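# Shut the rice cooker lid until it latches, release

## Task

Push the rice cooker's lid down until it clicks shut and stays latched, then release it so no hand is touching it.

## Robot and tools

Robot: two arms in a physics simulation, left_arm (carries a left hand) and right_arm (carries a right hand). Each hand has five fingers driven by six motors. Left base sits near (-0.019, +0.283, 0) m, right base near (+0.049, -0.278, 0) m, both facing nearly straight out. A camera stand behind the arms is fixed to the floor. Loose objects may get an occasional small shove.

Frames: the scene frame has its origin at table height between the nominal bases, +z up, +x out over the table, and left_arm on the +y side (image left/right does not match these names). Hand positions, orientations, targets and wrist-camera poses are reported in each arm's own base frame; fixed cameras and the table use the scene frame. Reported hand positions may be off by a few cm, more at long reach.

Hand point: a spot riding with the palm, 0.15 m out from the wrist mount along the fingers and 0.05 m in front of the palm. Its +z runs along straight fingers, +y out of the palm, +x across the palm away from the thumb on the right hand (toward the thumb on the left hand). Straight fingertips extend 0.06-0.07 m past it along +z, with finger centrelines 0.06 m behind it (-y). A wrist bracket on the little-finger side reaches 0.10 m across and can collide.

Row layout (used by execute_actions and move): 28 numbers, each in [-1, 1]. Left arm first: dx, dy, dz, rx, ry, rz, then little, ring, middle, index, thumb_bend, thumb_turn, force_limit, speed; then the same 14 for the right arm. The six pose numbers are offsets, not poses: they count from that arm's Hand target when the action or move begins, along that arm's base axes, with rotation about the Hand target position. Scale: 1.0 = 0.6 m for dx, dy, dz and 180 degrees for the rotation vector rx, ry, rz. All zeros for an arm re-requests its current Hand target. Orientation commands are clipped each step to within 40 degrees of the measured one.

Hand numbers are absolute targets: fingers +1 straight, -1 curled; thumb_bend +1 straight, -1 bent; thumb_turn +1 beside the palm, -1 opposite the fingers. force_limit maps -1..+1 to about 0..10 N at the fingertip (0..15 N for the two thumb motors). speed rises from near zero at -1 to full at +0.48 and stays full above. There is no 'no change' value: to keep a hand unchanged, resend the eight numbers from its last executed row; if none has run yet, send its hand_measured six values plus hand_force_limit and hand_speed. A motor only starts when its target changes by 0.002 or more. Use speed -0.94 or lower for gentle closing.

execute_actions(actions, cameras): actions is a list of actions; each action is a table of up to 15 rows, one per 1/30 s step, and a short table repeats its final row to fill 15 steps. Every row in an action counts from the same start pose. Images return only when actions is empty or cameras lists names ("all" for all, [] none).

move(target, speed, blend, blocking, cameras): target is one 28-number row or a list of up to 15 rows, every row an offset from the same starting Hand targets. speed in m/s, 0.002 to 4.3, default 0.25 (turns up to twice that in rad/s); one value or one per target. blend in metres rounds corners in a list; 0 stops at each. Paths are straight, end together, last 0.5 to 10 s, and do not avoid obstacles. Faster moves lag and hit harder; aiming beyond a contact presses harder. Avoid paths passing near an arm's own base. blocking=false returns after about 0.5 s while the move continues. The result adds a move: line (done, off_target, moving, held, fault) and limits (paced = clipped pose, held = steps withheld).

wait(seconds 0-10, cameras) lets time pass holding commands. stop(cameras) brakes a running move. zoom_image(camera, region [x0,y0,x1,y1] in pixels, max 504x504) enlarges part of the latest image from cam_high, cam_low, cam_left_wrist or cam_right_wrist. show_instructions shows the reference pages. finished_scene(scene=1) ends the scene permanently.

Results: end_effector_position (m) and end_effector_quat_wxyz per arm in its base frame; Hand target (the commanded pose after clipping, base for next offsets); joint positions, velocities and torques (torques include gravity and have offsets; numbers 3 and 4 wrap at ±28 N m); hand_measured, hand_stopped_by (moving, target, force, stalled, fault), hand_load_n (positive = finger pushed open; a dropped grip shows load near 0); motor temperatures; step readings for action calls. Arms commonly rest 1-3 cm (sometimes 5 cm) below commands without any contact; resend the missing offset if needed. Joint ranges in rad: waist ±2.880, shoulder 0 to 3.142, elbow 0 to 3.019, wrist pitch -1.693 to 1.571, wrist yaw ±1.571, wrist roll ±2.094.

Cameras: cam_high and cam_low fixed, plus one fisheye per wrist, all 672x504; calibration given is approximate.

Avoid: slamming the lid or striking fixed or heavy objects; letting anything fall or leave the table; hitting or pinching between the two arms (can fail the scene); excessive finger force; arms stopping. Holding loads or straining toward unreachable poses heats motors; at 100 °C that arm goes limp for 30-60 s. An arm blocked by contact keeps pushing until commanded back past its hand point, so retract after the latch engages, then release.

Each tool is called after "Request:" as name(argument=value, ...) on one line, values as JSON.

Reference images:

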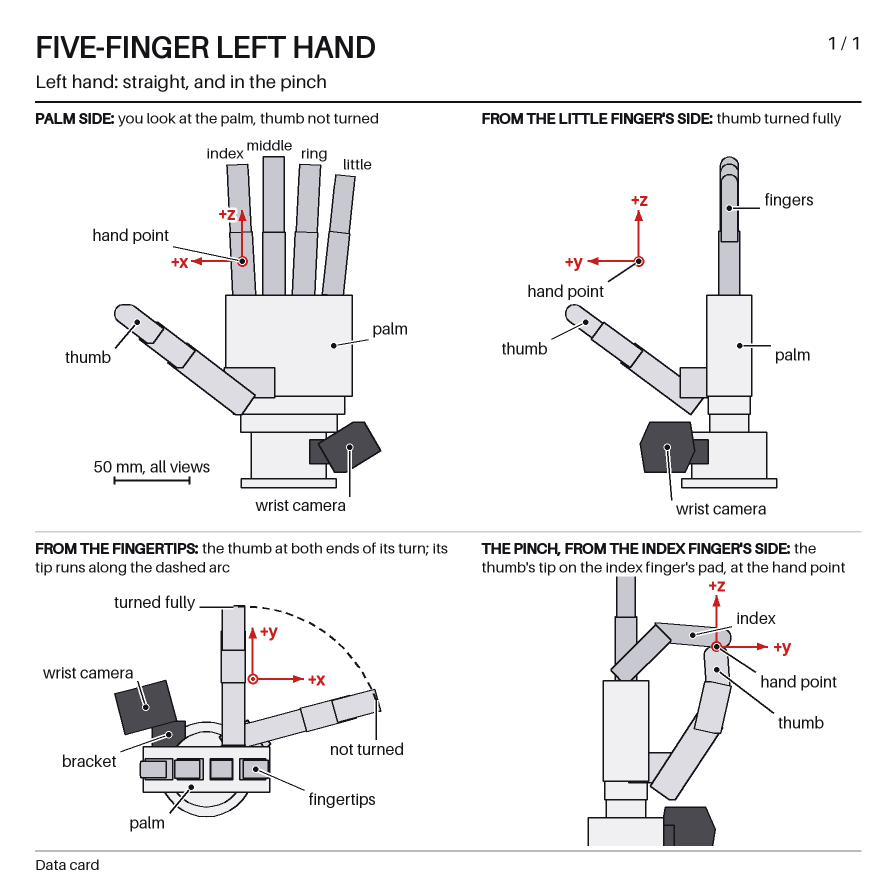

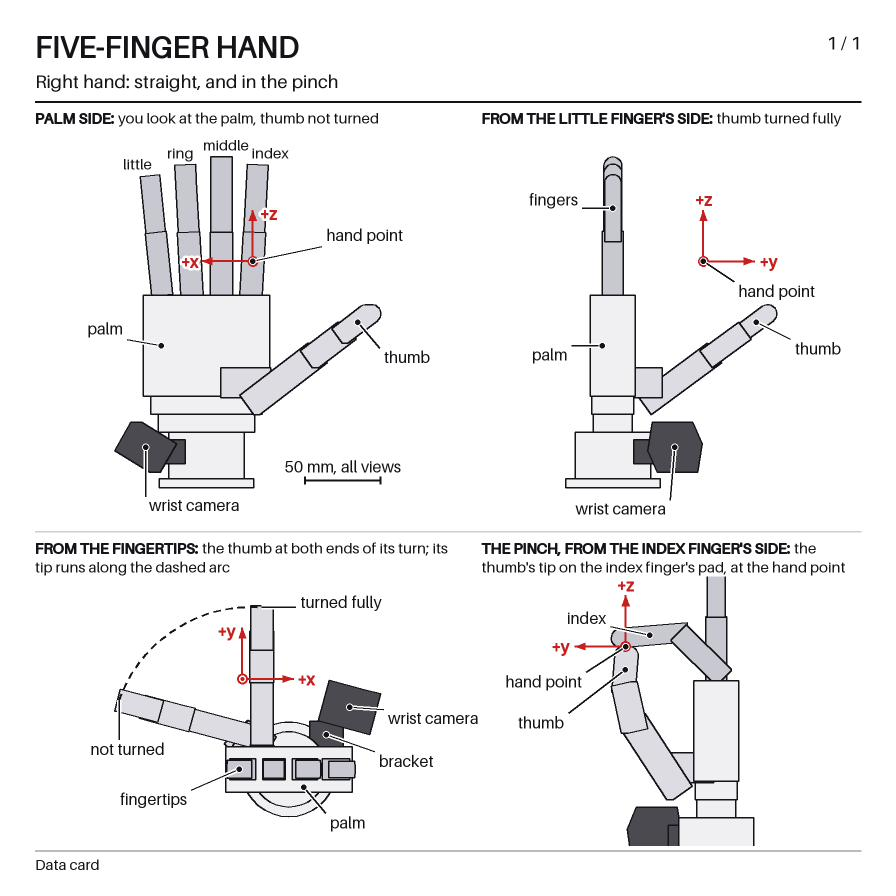

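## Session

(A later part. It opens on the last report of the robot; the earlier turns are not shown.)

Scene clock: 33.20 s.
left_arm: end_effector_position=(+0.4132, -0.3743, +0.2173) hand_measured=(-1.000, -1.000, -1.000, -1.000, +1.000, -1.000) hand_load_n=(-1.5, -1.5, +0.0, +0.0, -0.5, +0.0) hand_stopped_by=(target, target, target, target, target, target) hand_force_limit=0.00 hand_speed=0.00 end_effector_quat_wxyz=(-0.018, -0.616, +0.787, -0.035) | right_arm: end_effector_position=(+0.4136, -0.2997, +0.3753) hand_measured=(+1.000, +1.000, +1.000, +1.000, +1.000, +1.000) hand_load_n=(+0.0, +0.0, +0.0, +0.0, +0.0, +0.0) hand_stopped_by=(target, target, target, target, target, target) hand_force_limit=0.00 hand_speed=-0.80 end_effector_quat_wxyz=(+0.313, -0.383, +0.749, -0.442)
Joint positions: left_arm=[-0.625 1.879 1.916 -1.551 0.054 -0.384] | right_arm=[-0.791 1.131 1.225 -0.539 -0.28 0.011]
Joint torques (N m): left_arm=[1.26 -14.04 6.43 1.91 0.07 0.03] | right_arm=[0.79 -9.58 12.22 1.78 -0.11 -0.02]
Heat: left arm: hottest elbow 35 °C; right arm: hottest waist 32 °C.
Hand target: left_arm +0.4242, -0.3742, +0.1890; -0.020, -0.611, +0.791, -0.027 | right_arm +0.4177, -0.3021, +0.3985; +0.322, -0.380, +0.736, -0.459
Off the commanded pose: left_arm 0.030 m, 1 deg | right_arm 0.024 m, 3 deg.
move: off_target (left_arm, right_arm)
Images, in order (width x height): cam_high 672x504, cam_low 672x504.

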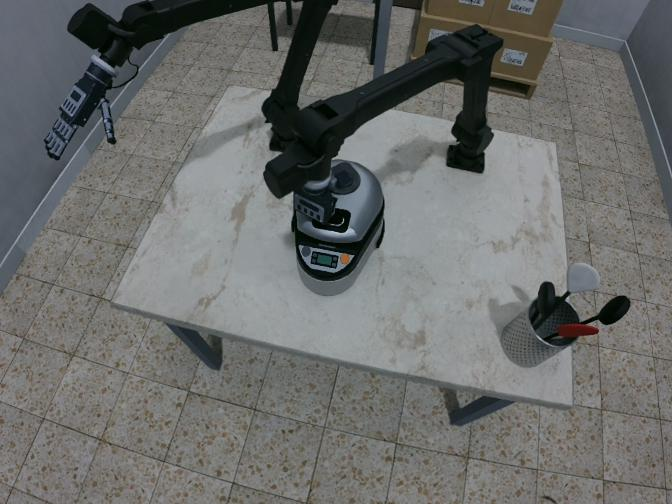

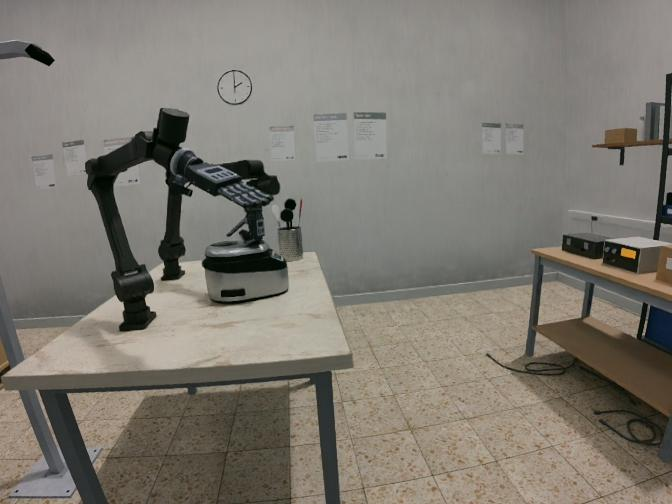

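Request:
move(target=[[-0.02, 0, 0.035, 0, 0, 0, -1, -1, -1, -1, 1, -1, 0, 0, 0, 0, 0, 0, 0, 0, 1, 1, 1, 1, 1, 1, 0, -0.8], [-0.075, 0, 0.03, 0, 0, 0, -1, -1, -1, -1, 1, -1, 0, 0, 0, 0, 0, 0, 0, 0, 1, 1, 1, 1, 1, 1, 0, -0.8]], cameras=["cam_high", "cam_low"], speed=0.06, blend=0.01)

Request:
zoom_image(camera="cam_low", region=[195, 210, 305, 310])

Request:
zoom_image(camera="cam_high", region=[280, 150, 400, 270])

Scene clock: 35.43 s.
left_arm: end_effector_position=(+0.3846, -0.3665, +0.2183) hand_measured=(-1.000, -1.000, -1.000, -1.000, +1.000, -1.000) hand_load_n=(-1.5, +0.0, +0.0, +0.0, +0.0, +0.0) hand_stopped_by=(target, target, target, target, target, target) hand_force_limit=0.00 hand_speed=0.00 end_effector_quat_wxyz=(-0.015, -0.606, +0.795, -0.033) | right_arm: end_effector_position=(+0.4136, -0.2997, +0.3753) hand_measured=(+1.000, +1.000, +1.000, +1.000, +1.000, +1.000) hand_load_n=(+0.0, +0.0, +0.0, +0.0, +0.0, +0.0) hand_stopped_by=(target, target, target, target, target, target) hand_force_limit=0.00 hand_speed=-0.80 end_effector_quat_wxyz=(+0.313, -0.383, +0.749, -0.442)
Joint positions: left_arm=[-0.648 1.805 1.812 -1.523 0.046 -0.381] | right_arm=[-0.791 1.131 1.225 -0.539 -0.28 0.011]
Joint torques (N m): left_arm=[-0.79 -15.38 6.43 1.03 0.09 -0.35] | right_arm=[0.91 -9.82 12.29 1.74 -0.12 -0.03]
Heat: left arm: hottest elbow 35 °C; right arm: hottest waist 32 °C.
Hand target: left_arm +0.3793, -0.3742, +0.2071; -0.020, -0.611, +0.791, -0.028 | right_arm +0.4177, -0.3021, +0.3985; +0.322, -0.380, +0.736, -0.459
Off the commanded pose: left_arm 0.015 m, 1 deg | right_arm 0.024 m, 3 deg.
move: off_target (left_arm, right_arm)
Images, in order (width x height): cam_high 672x504, cam_low 672x504.

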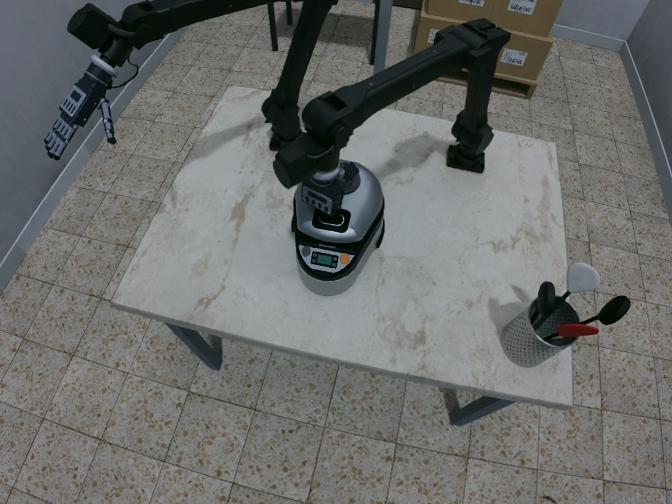

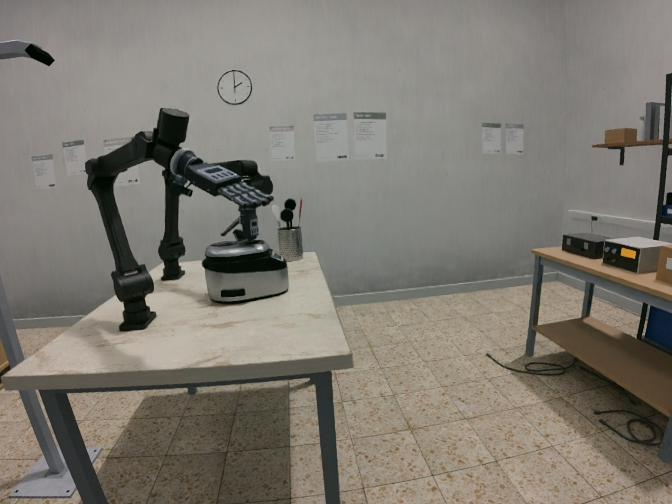

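Scaled by 4.582 from the camera's 672x504 image, which has a finer 960x720 frame.

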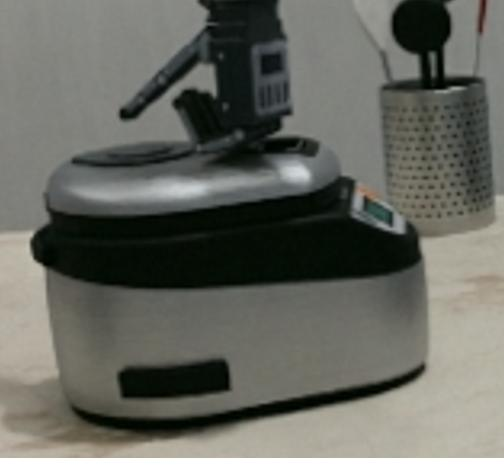

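Scaled by 4.200 from the camera's 672x504 image, which has a finer 960x720 frame.

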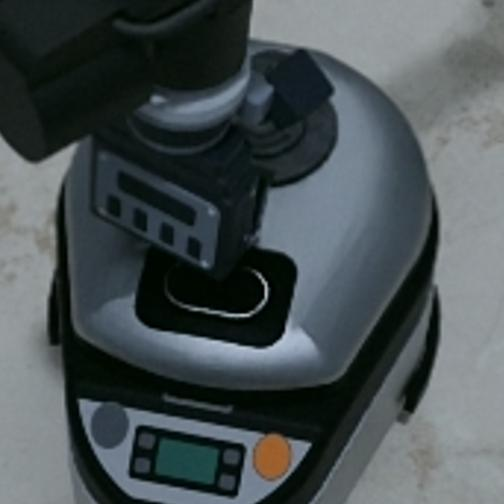

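Request:
move(target=[-0.01, 0, -0.067, 0, 0, 0, -1, -1, -1, -1, 1, -1, 0, 0, 0, 0, 0, 0, 0, 0, 1, 1, 1, 1, 1, 1, 0, -0.8], cameras=["cam_high", "cam_low"], speed=0.05)

Request:
zoom_image(camera="cam_low", region=[195, 210, 305, 310])

Request:
zoom_image(camera="cam_high", region=[280, 150, 400, 270])

Scene clock: 37.00 s.
left_arm: end_effector_position=(+0.3845, -0.3667, +0.2154) hand_measured=(-1.000, -1.000, -1.000, -1.000, +1.000, -1.000) hand_load_n=(-3.5, +0.0, +0.0, +0.0, +0.0, +0.0) hand_stopped_by=(target, target, target, target, target, target) hand_force_limit=0.00 hand_speed=0.00 end_effector_quat_wxyz=(-0.003, -0.606, +0.793, -0.070) | right_arm: end_effector_position=(+0.4136, -0.2997, +0.3753) hand_measured=(+1.000, +1.000, +1.000, +1.000, +1.000, +1.000) hand_load_n=(+0.0, +0.0, +0.0, +0.0, +0.0, +0.0) hand_stopped_by=(target, target, target, target, target, target) hand_force_limit=0.00 hand_speed=-0.80 end_effector_quat_wxyz=(+0.313, -0.383, +0.749, -0.442)
Joint positions: left_arm=[-0.649 1.745 1.727 -1.419 0.043 -0.386] | right_arm=[-0.791 1.131 1.225 -0.539 -0.28 0.011]
Joint torques (N m): left_arm=[-1.2 -10.7 4.3 1.18 0.16 -0.38] | right_arm=[0.85 -9.58 12.3 1.83 -0.12 -0.03]
Heat: left arm: hottest elbow 35 °C; right arm: hottest waist 32 °C.
Hand target: left_arm +0.3733, -0.3741, +0.1669; -0.020, -0.611, +0.791, -0.027 | right_arm +0.4177, -0.3021, +0.3985; +0.322, -0.380, +0.736, -0.459
Off the commanded pose: left_arm 0.050 m, 5 deg | right_arm 0.024 m, 3 deg.
move: off_target (left_arm, right_arm)
Images, in order (width x height): cam_high 672x504, cam_low 672x504.

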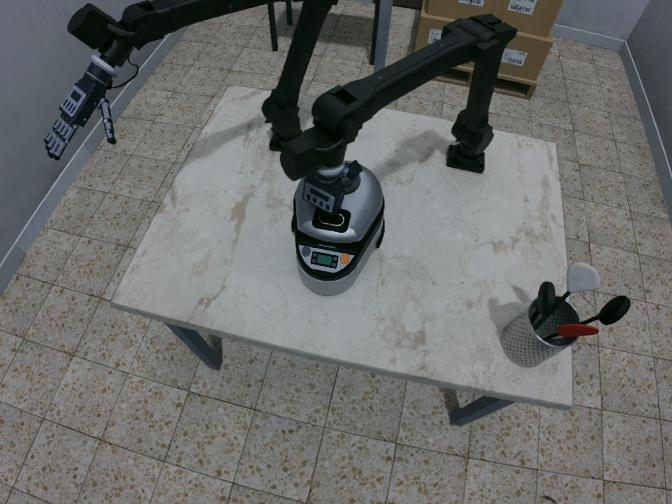

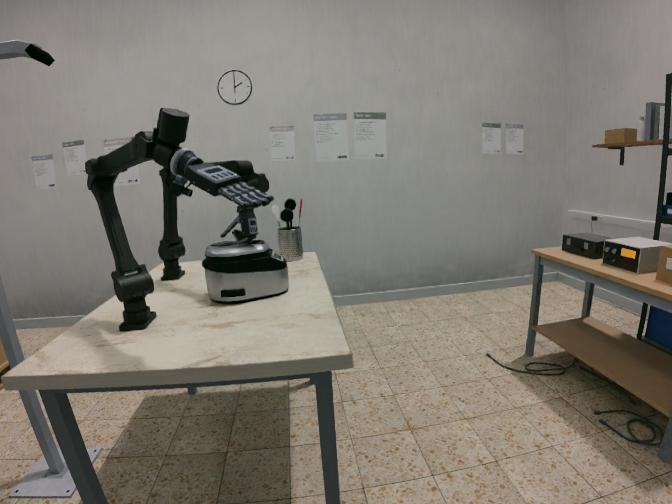

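Scaled by 4.582 from the camera's 672x504 image, which has a finer 960x720 frame.

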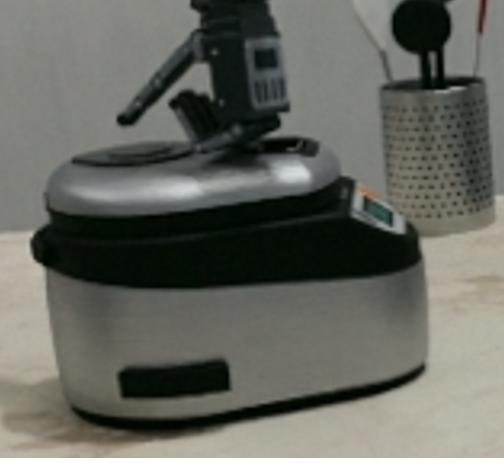

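Scaled by 4.200 from the camera's 672x504 image, which has a finer 960x720 frame.

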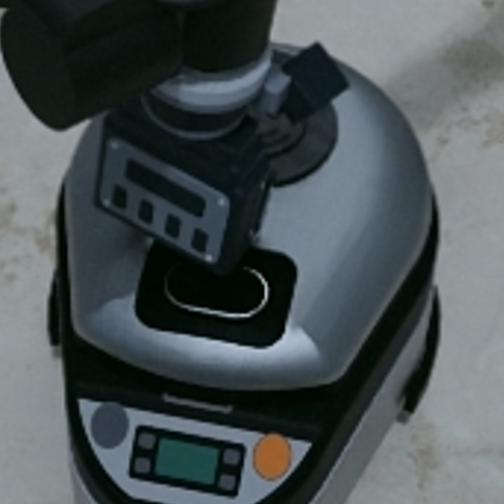

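Request:
move(target=[0, 0, 0.15, 0, 0, 0, -1, -1, -1, -1, 1, -1, 0, 0, 0, 0, 0, 0, 0, 0, 1, 1, 1, 1, 1, 1, 0, -0.8], cameras=["cam_high", "cam_low"], speed=0.07)

Request:
zoom_image(camera="cam_low", region=[195, 210, 305, 310])

Request:
zoom_image(camera="cam_high", region=[280, 150, 400, 270])

Scene clock: 39.03 s.
left_arm: end_effector_position=(+0.3682, -0.3610, +0.2467) hand_measured=(-1.000, -1.000, -1.000, -1.000, +1.000, -1.000) hand_load_n=(+0.0, +0.0, +0.0, +0.0, +0.0, +0.0) hand_stopped_by=(target, target, target, target, target, target) hand_force_limit=0.00 hand_speed=0.00 end_effector_quat_wxyz=(-0.020, -0.608, +0.793, -0.014) | right_arm: end_effector_position=(+0.4136, -0.2997, +0.3753) hand_measured=(+1.000, +1.000, +1.000, +1.000, +1.000, +1.000) hand_load_n=(+0.0, +0.0, +0.0, -0.5, +0.0, +0.0) hand_stopped_by=(target, target, target, target, target, target) hand_force_limit=0.00 hand_speed=-0.80 end_effector_quat_wxyz=(+0.313, -0.383, +0.749, -0.442)
Joint positions: left_arm=[-0.657 1.789 1.861 -1.626 0.046 -0.395] | right_arm=[-0.791 1.131 1.225 -0.539 -0.28 0.011]
Joint torques (N m): left_arm=[-0.56 -14.62 11.15 0.18 0.15 -0.29] | right_arm=[0.91 -9.88 12.29 1.78 -0.13 -0.02]
Heat: left arm: hottest elbow 35 °C; right arm: hottest waist 32 °C.
Hand target: left_arm +0.3733, -0.3742, +0.2569; -0.020, -0.611, +0.791, -0.027 | right_arm +0.4177, -0.3021, +0.3985; +0.322, -0.380, +0.736, -0.459
Off the commanded pose: left_arm 0.017 m, 2 deg | right_arm 0.024 m, 3 deg.
move: off_target (left_arm, right_arm)
Images, in order (width x height): cam_high 672x504, cam_low 672x504.

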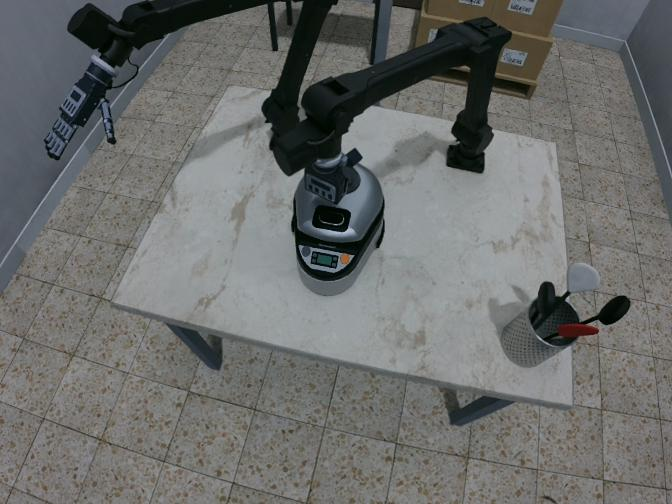

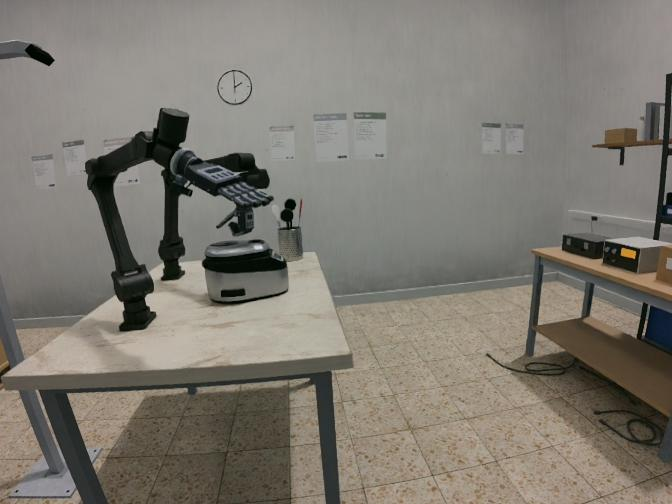

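Scaled by 4.582 from the camera's 672x504 image, which has a finer 960x720 frame.

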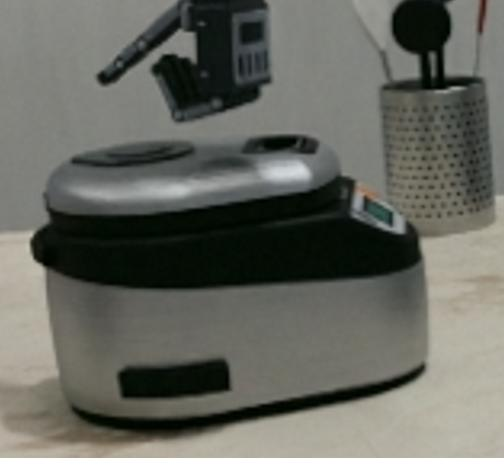

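Scaled by 4.200 from the camera's 672x504 image, which has a finer 960x720 frame.

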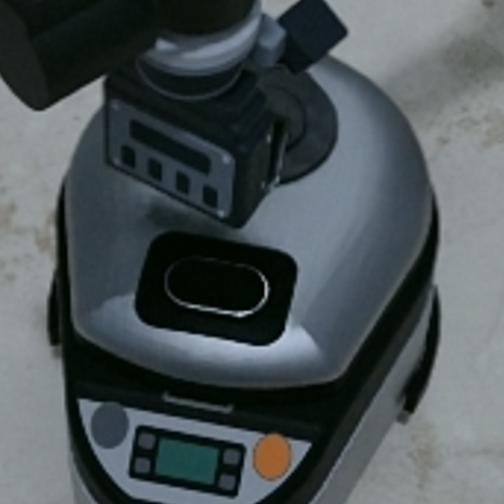

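Request:
zoom_image(camera="cam_high", region=[295, 190, 375, 260])

Request:
zoom_image(camera="cam_low", region=[198, 232, 288, 282])

Scaled by 6.300 from the camera's 672x504 image, which has a finer 960x720 frame.

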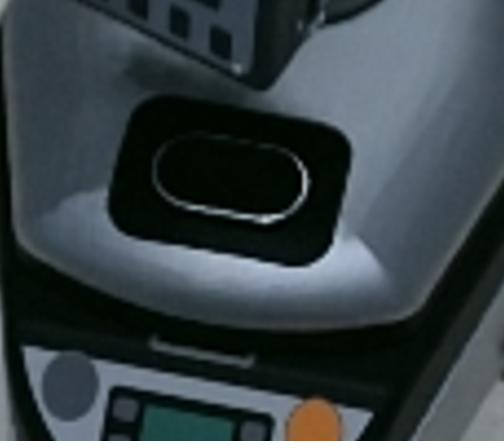

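Scaled by 5.600 from the camera's 672x504 image, which has a finer 960x720 frame.

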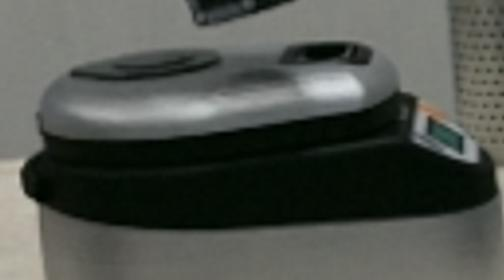

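Request:
move(target=[0, 0, -0.215, 0.042, 0.016, 0, -1, -1, -1, -1, 1, -1, 0, 0, 0, 0, 0, 0, 0, 0, 1, 1, 1, 1, 1, 1, 0, -0.8], cameras=["cam_high", "cam_low"], speed=0.06)

Request:
zoom_image(camera="cam_high", region=[295, 190, 375, 260])

Request:
zoom_image(camera="cam_low", region=[198, 232, 288, 282])

Scene clock: 43.13 s.
left_arm: end_effector_position=(+0.3721, -0.3646, +0.2107) hand_measured=(-1.000, -1.000, -1.000, -1.000, +1.000, -1.000) hand_load_n=(-3.0, -2.5, -1.0, -0.5, +0.0, +0.0) hand_stopped_by=(target, target, target, target, target, target) hand_force_limit=0.00 hand_speed=0.00 end_effector_quat_wxyz=(+0.014, -0.613, +0.790, -0.017) | right_arm: end_effector_position=(+0.4136, -0.2997, +0.3753) hand_measured=(+1.000, +1.000, +1.000, +1.000, +1.000, +1.000) hand_load_n=(+0.0, -0.5, +0.0, +0.0, +0.0, +0.0) hand_stopped_by=(target, target, target, target, target, target) hand_force_limit=0.00 hand_speed=-0.80 end_effector_quat_wxyz=(+0.313, -0.383, +0.749, -0.442)
Joint positions: left_arm=[-0.679 1.782 1.768 -1.517 -0.018 -0.429] | right_arm=[-0.791 1.131 1.225 -0.539 -0.28 0.011]
Joint torques (N m): left_arm=[-0.62 -6.77 3.08 2.4 -0.11 -0.29] | right_arm=[0.73 -9.88 12.31 1.76 -0.14 -0.01]
Heat: left arm: hottest elbow 35 °C; right arm: hottest waist 32 °C.
Hand target: left_arm +0.3733, -0.3741, +0.1279; +0.000, -0.612, +0.790, +0.040 | right_arm +0.4177, -0.3021, +0.3985; +0.322, -0.380, +0.736, -0.459
Off the commanded pose: left_arm 0.083 m, 7 deg | right_arm 0.024 m, 3 deg.
move: off_target (left_arm, right_arm)
Images, in order (width x height): cam_high 672x504, cam_low 672x504.

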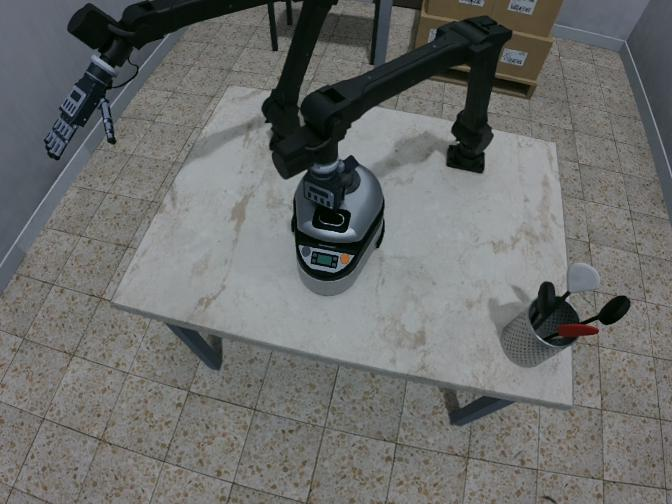

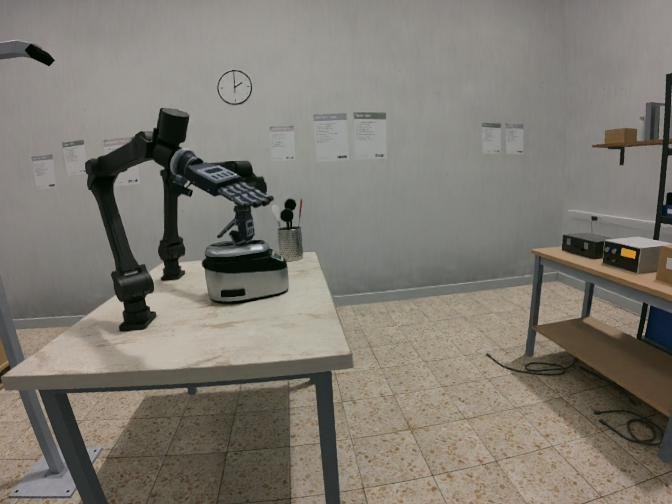

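Scaled by 6.300 from the camera's 672x504 image, which has a finer 960x720 frame.

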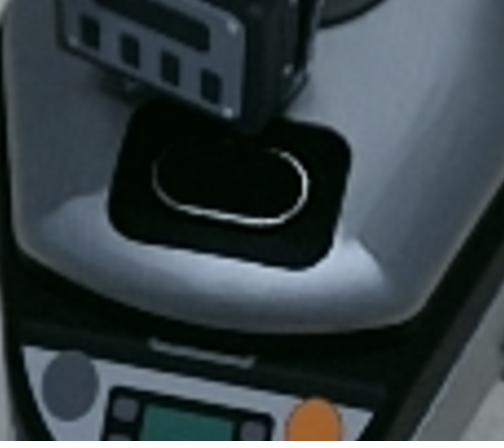

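Scaled by 5.600 from the camera's 672x504 image, which has a finer 960x720 frame.

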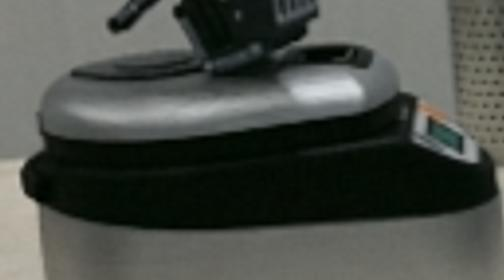

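Request:
move(target=[0, 0, -0.09, 0, 0, 0, -1, -1, -1, -1, 1, -1, 0, 0, 0, 0, 0, 0, 0, 0, 1, 1, 1, 1, 1, 1, 0, -0.8], cameras=["cam_high", "cam_low"], speed=0.06)

Request:
zoom_image(camera="cam_high", region=[295, 190, 375, 260])

Request:
zoom_image(camera="cam_low", region=[198, 232, 288, 282])

Scene clock: 45.17 s.
left_arm: end_effector_position=(+0.3712, -0.3624, +0.1981) hand_measured=(-1.000, -1.000, -1.000, -1.000, +1.000, -1.000) hand_load_n=(-7.5, -3.0, +0.0, +0.0, +0.0, +0.0) hand_stopped_by=(target, target, target, target, target, target) hand_force_limit=0.00 hand_speed=0.00 end_effector_quat_wxyz=(+0.025, -0.613, +0.788, -0.044) | right_arm: end_effector_position=(+0.4136, -0.2997, +0.3753) hand_measured=(+1.000, +1.000, +1.000, +1.000, +1.000, +1.000) hand_load_n=(+0.0, +0.0, +0.0, +0.0, +0.0, +0.0) hand_stopped_by=(target, target, target, target, target, target) hand_force_limit=0.00 hand_speed=-0.80 end_effector_quat_wxyz=(+0.313, -0.383, +0.749, -0.442)
Joint positions: left_arm=[-0.68 1.735 1.676 -1.414 -0.028 -0.43] | right_arm=[-0.791 1.131 1.225 -0.539 -0.28 0.011]
Joint torques (N m): left_arm=[-0.5 -1.61 1.33 3.25 0.09 -0.28] | right_arm=[0.79 -9.64 12.22 1.73 -0.13 -0.02]
Heat: left arm: hottest elbow 35 °C; right arm: hottest waist 32 °C.
Hand target: left_arm +0.3733, -0.3743, +0.0740; +0.000, -0.612, +0.790, +0.040 | right_arm +0.4177, -0.3021, +0.3985; +0.322, -0.380, +0.736, -0.459
Off the commanded pose: left_arm 0.125 m, 10 deg | right_arm 0.024 m, 3 deg.
move: off_target (left_arm, right_arm)
Images, in order (width x height): cam_high 672x504, cam_low 672x504.

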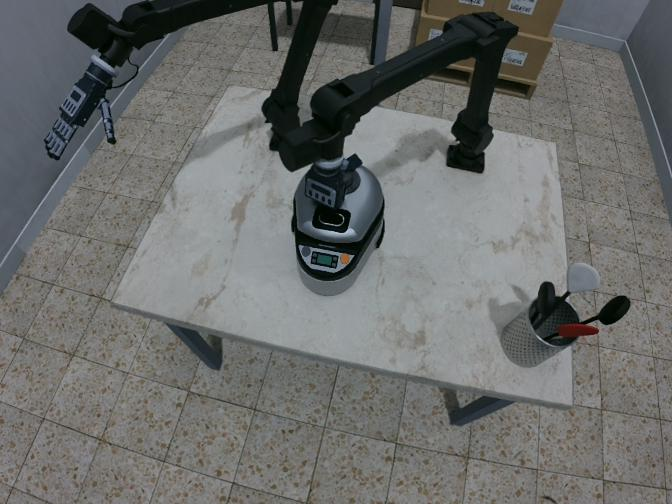

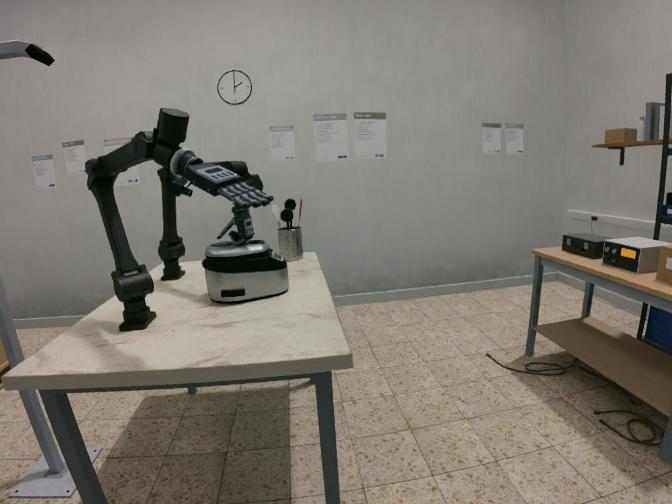

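Scaled by 6.300 from the camera's 672x504 image, which has a finer 960x720 frame.

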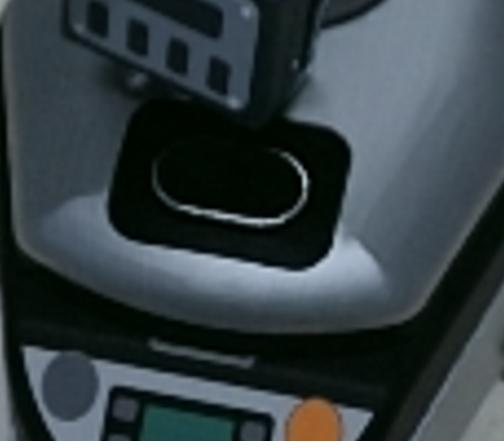

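Scaled by 5.600 from the camera's 672x504 image, which has a finer 960x720 frame.

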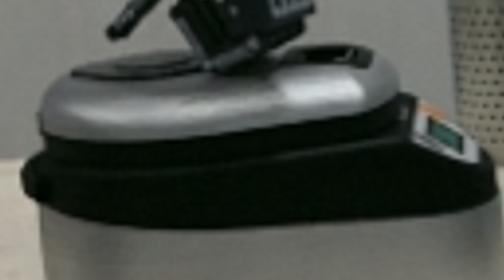

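Request:
move(target=[0, 0, 0.36, 0, 0, 0, -1, -1, -1, -1, 1, -1, 0, 0, 0, 0, 0, 0, 0, 0, 1, 1, 1, 1, 1, 1, 0, -0.8], cameras=["cam_high", "cam_low"], speed=0.1)

Request:
zoom_image(camera="cam_high", region=[295, 190, 375, 260])

Request:
zoom_image(camera="cam_low", region=[198, 232, 288, 282])

Scene clock: 48.10 s.
left_arm: end_effector_position=(+0.3702, -0.3663, +0.2664) hand_measured=(-1.000, -1.000, -1.000, -1.000, +1.000, -1.000) hand_load_n=(+0.0, -0.5, +0.0, +0.0, +0.0, +0.0) hand_stopped_by=(target, target, target, target, target, target) hand_force_limit=0.00 hand_speed=0.00 end_effector_quat_wxyz=(+0.005, -0.614, +0.789, -0.003) | right_arm: end_effector_position=(+0.4136, -0.2997, +0.3753) hand_measured=(+1.000, +1.000, +1.000, +1.000, +1.000, +1.000) hand_load_n=(+0.0, +0.0, +0.0, +0.0, +0.0, -0.5) hand_stopped_by=(target, target, target, target, target, target) hand_force_limit=0.00 hand_speed=-0.80 end_effector_quat_wxyz=(+0.313, -0.383, +0.749, -0.442)
Joint positions: left_arm=[-0.68 1.816 1.958 -1.704 -0.009 -0.432] | right_arm=[-0.791 1.131 1.225 -0.539 -0.28 0.011]
Joint torques (N m): left_arm=[-0.09 -17.2 10.97 0.17 0.11 -0.27] | right_arm=[0.97 -9.82 12.29 1.77 -0.13 -0.02]
Motor temperatures (°C): left_arm=[28 29 35 25 25 26] | right_arm=[32 26 29 25 23 24]
Heat: left arm: hottest elbow 35 °C; right arm: hottest waist 32 °C.
Hand target: left_arm +0.3734, -0.3742, +0.2899; +0.000, -0.612, +0.790, +0.040 | right_arm +0.4177, -0.3021, +0.3985; +0.322, -0.380, +0.736, -0.459
Off the commanded pose: left_arm 0.025 m, 5 deg | right_arm 0.024 m, 3 deg.
joint sent to its limit (left arm) — joint 4 (wrist pitch), lower limit. The joint targets are off in orientation, not in position.
move: off_target (left_arm, right_arm)
Images, in order (width x height): cam_high 672x504, cam_low 672x504.

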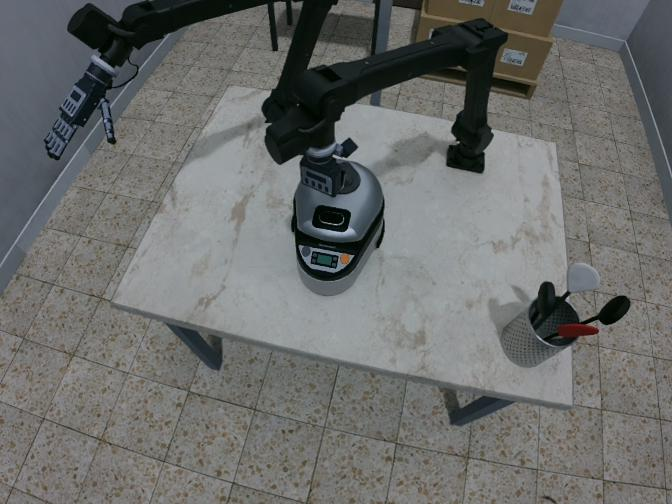

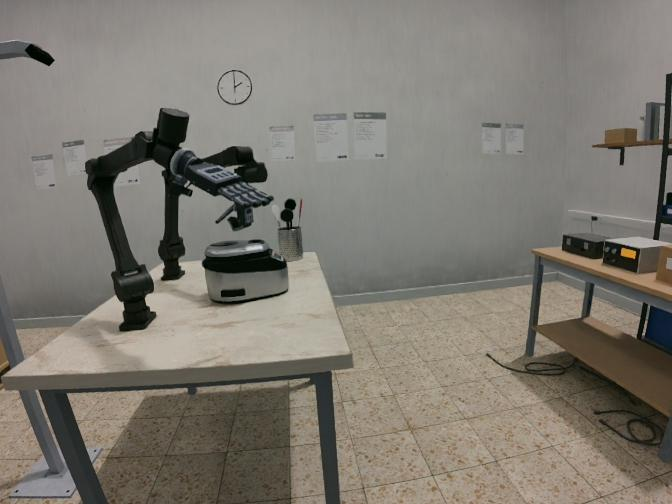

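Scaled by 6.300 from the camera's 672x504 image, which has a finer 960x720 frame.

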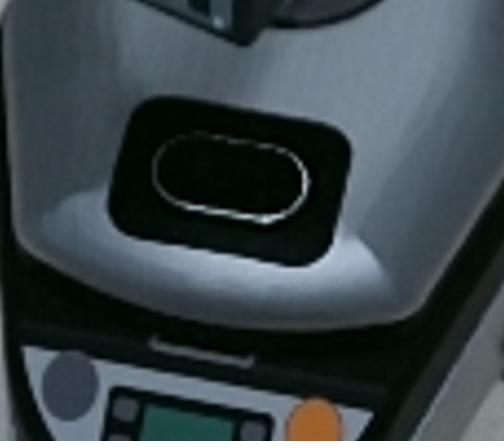

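Scaled by 5.600 from the camera's 672x504 image, which has a finer 960x720 frame.

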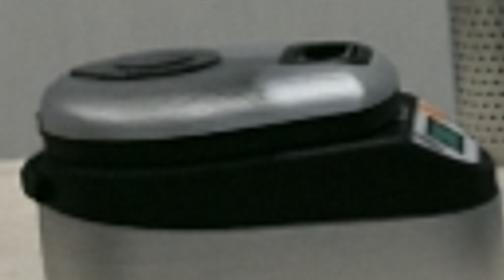

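Request:
zoom_image(camera="cam_high", region=[250, 140, 420, 310])

Request:
zoom_image(camera="cam_low", region=[195, 210, 305, 310])

Scaled by 2.965 from the camera's 672x504 image, which has a finer 960x720 frame.

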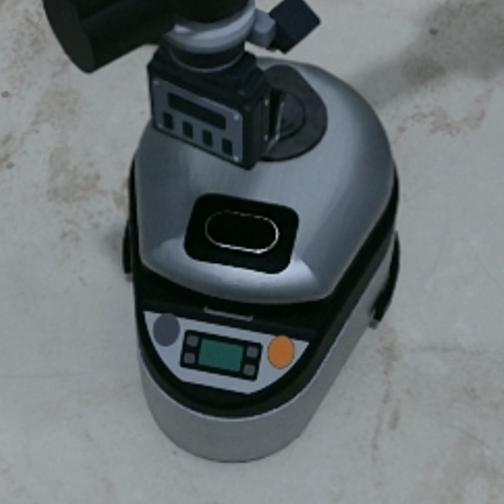

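Scaled by 4.582 from the camera's 672x504 image, which has a finer 960x720 frame.

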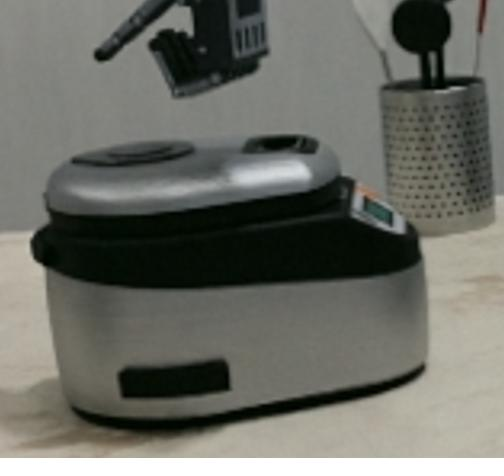

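Request:
finished_scene()

The scene is finished: the task was done.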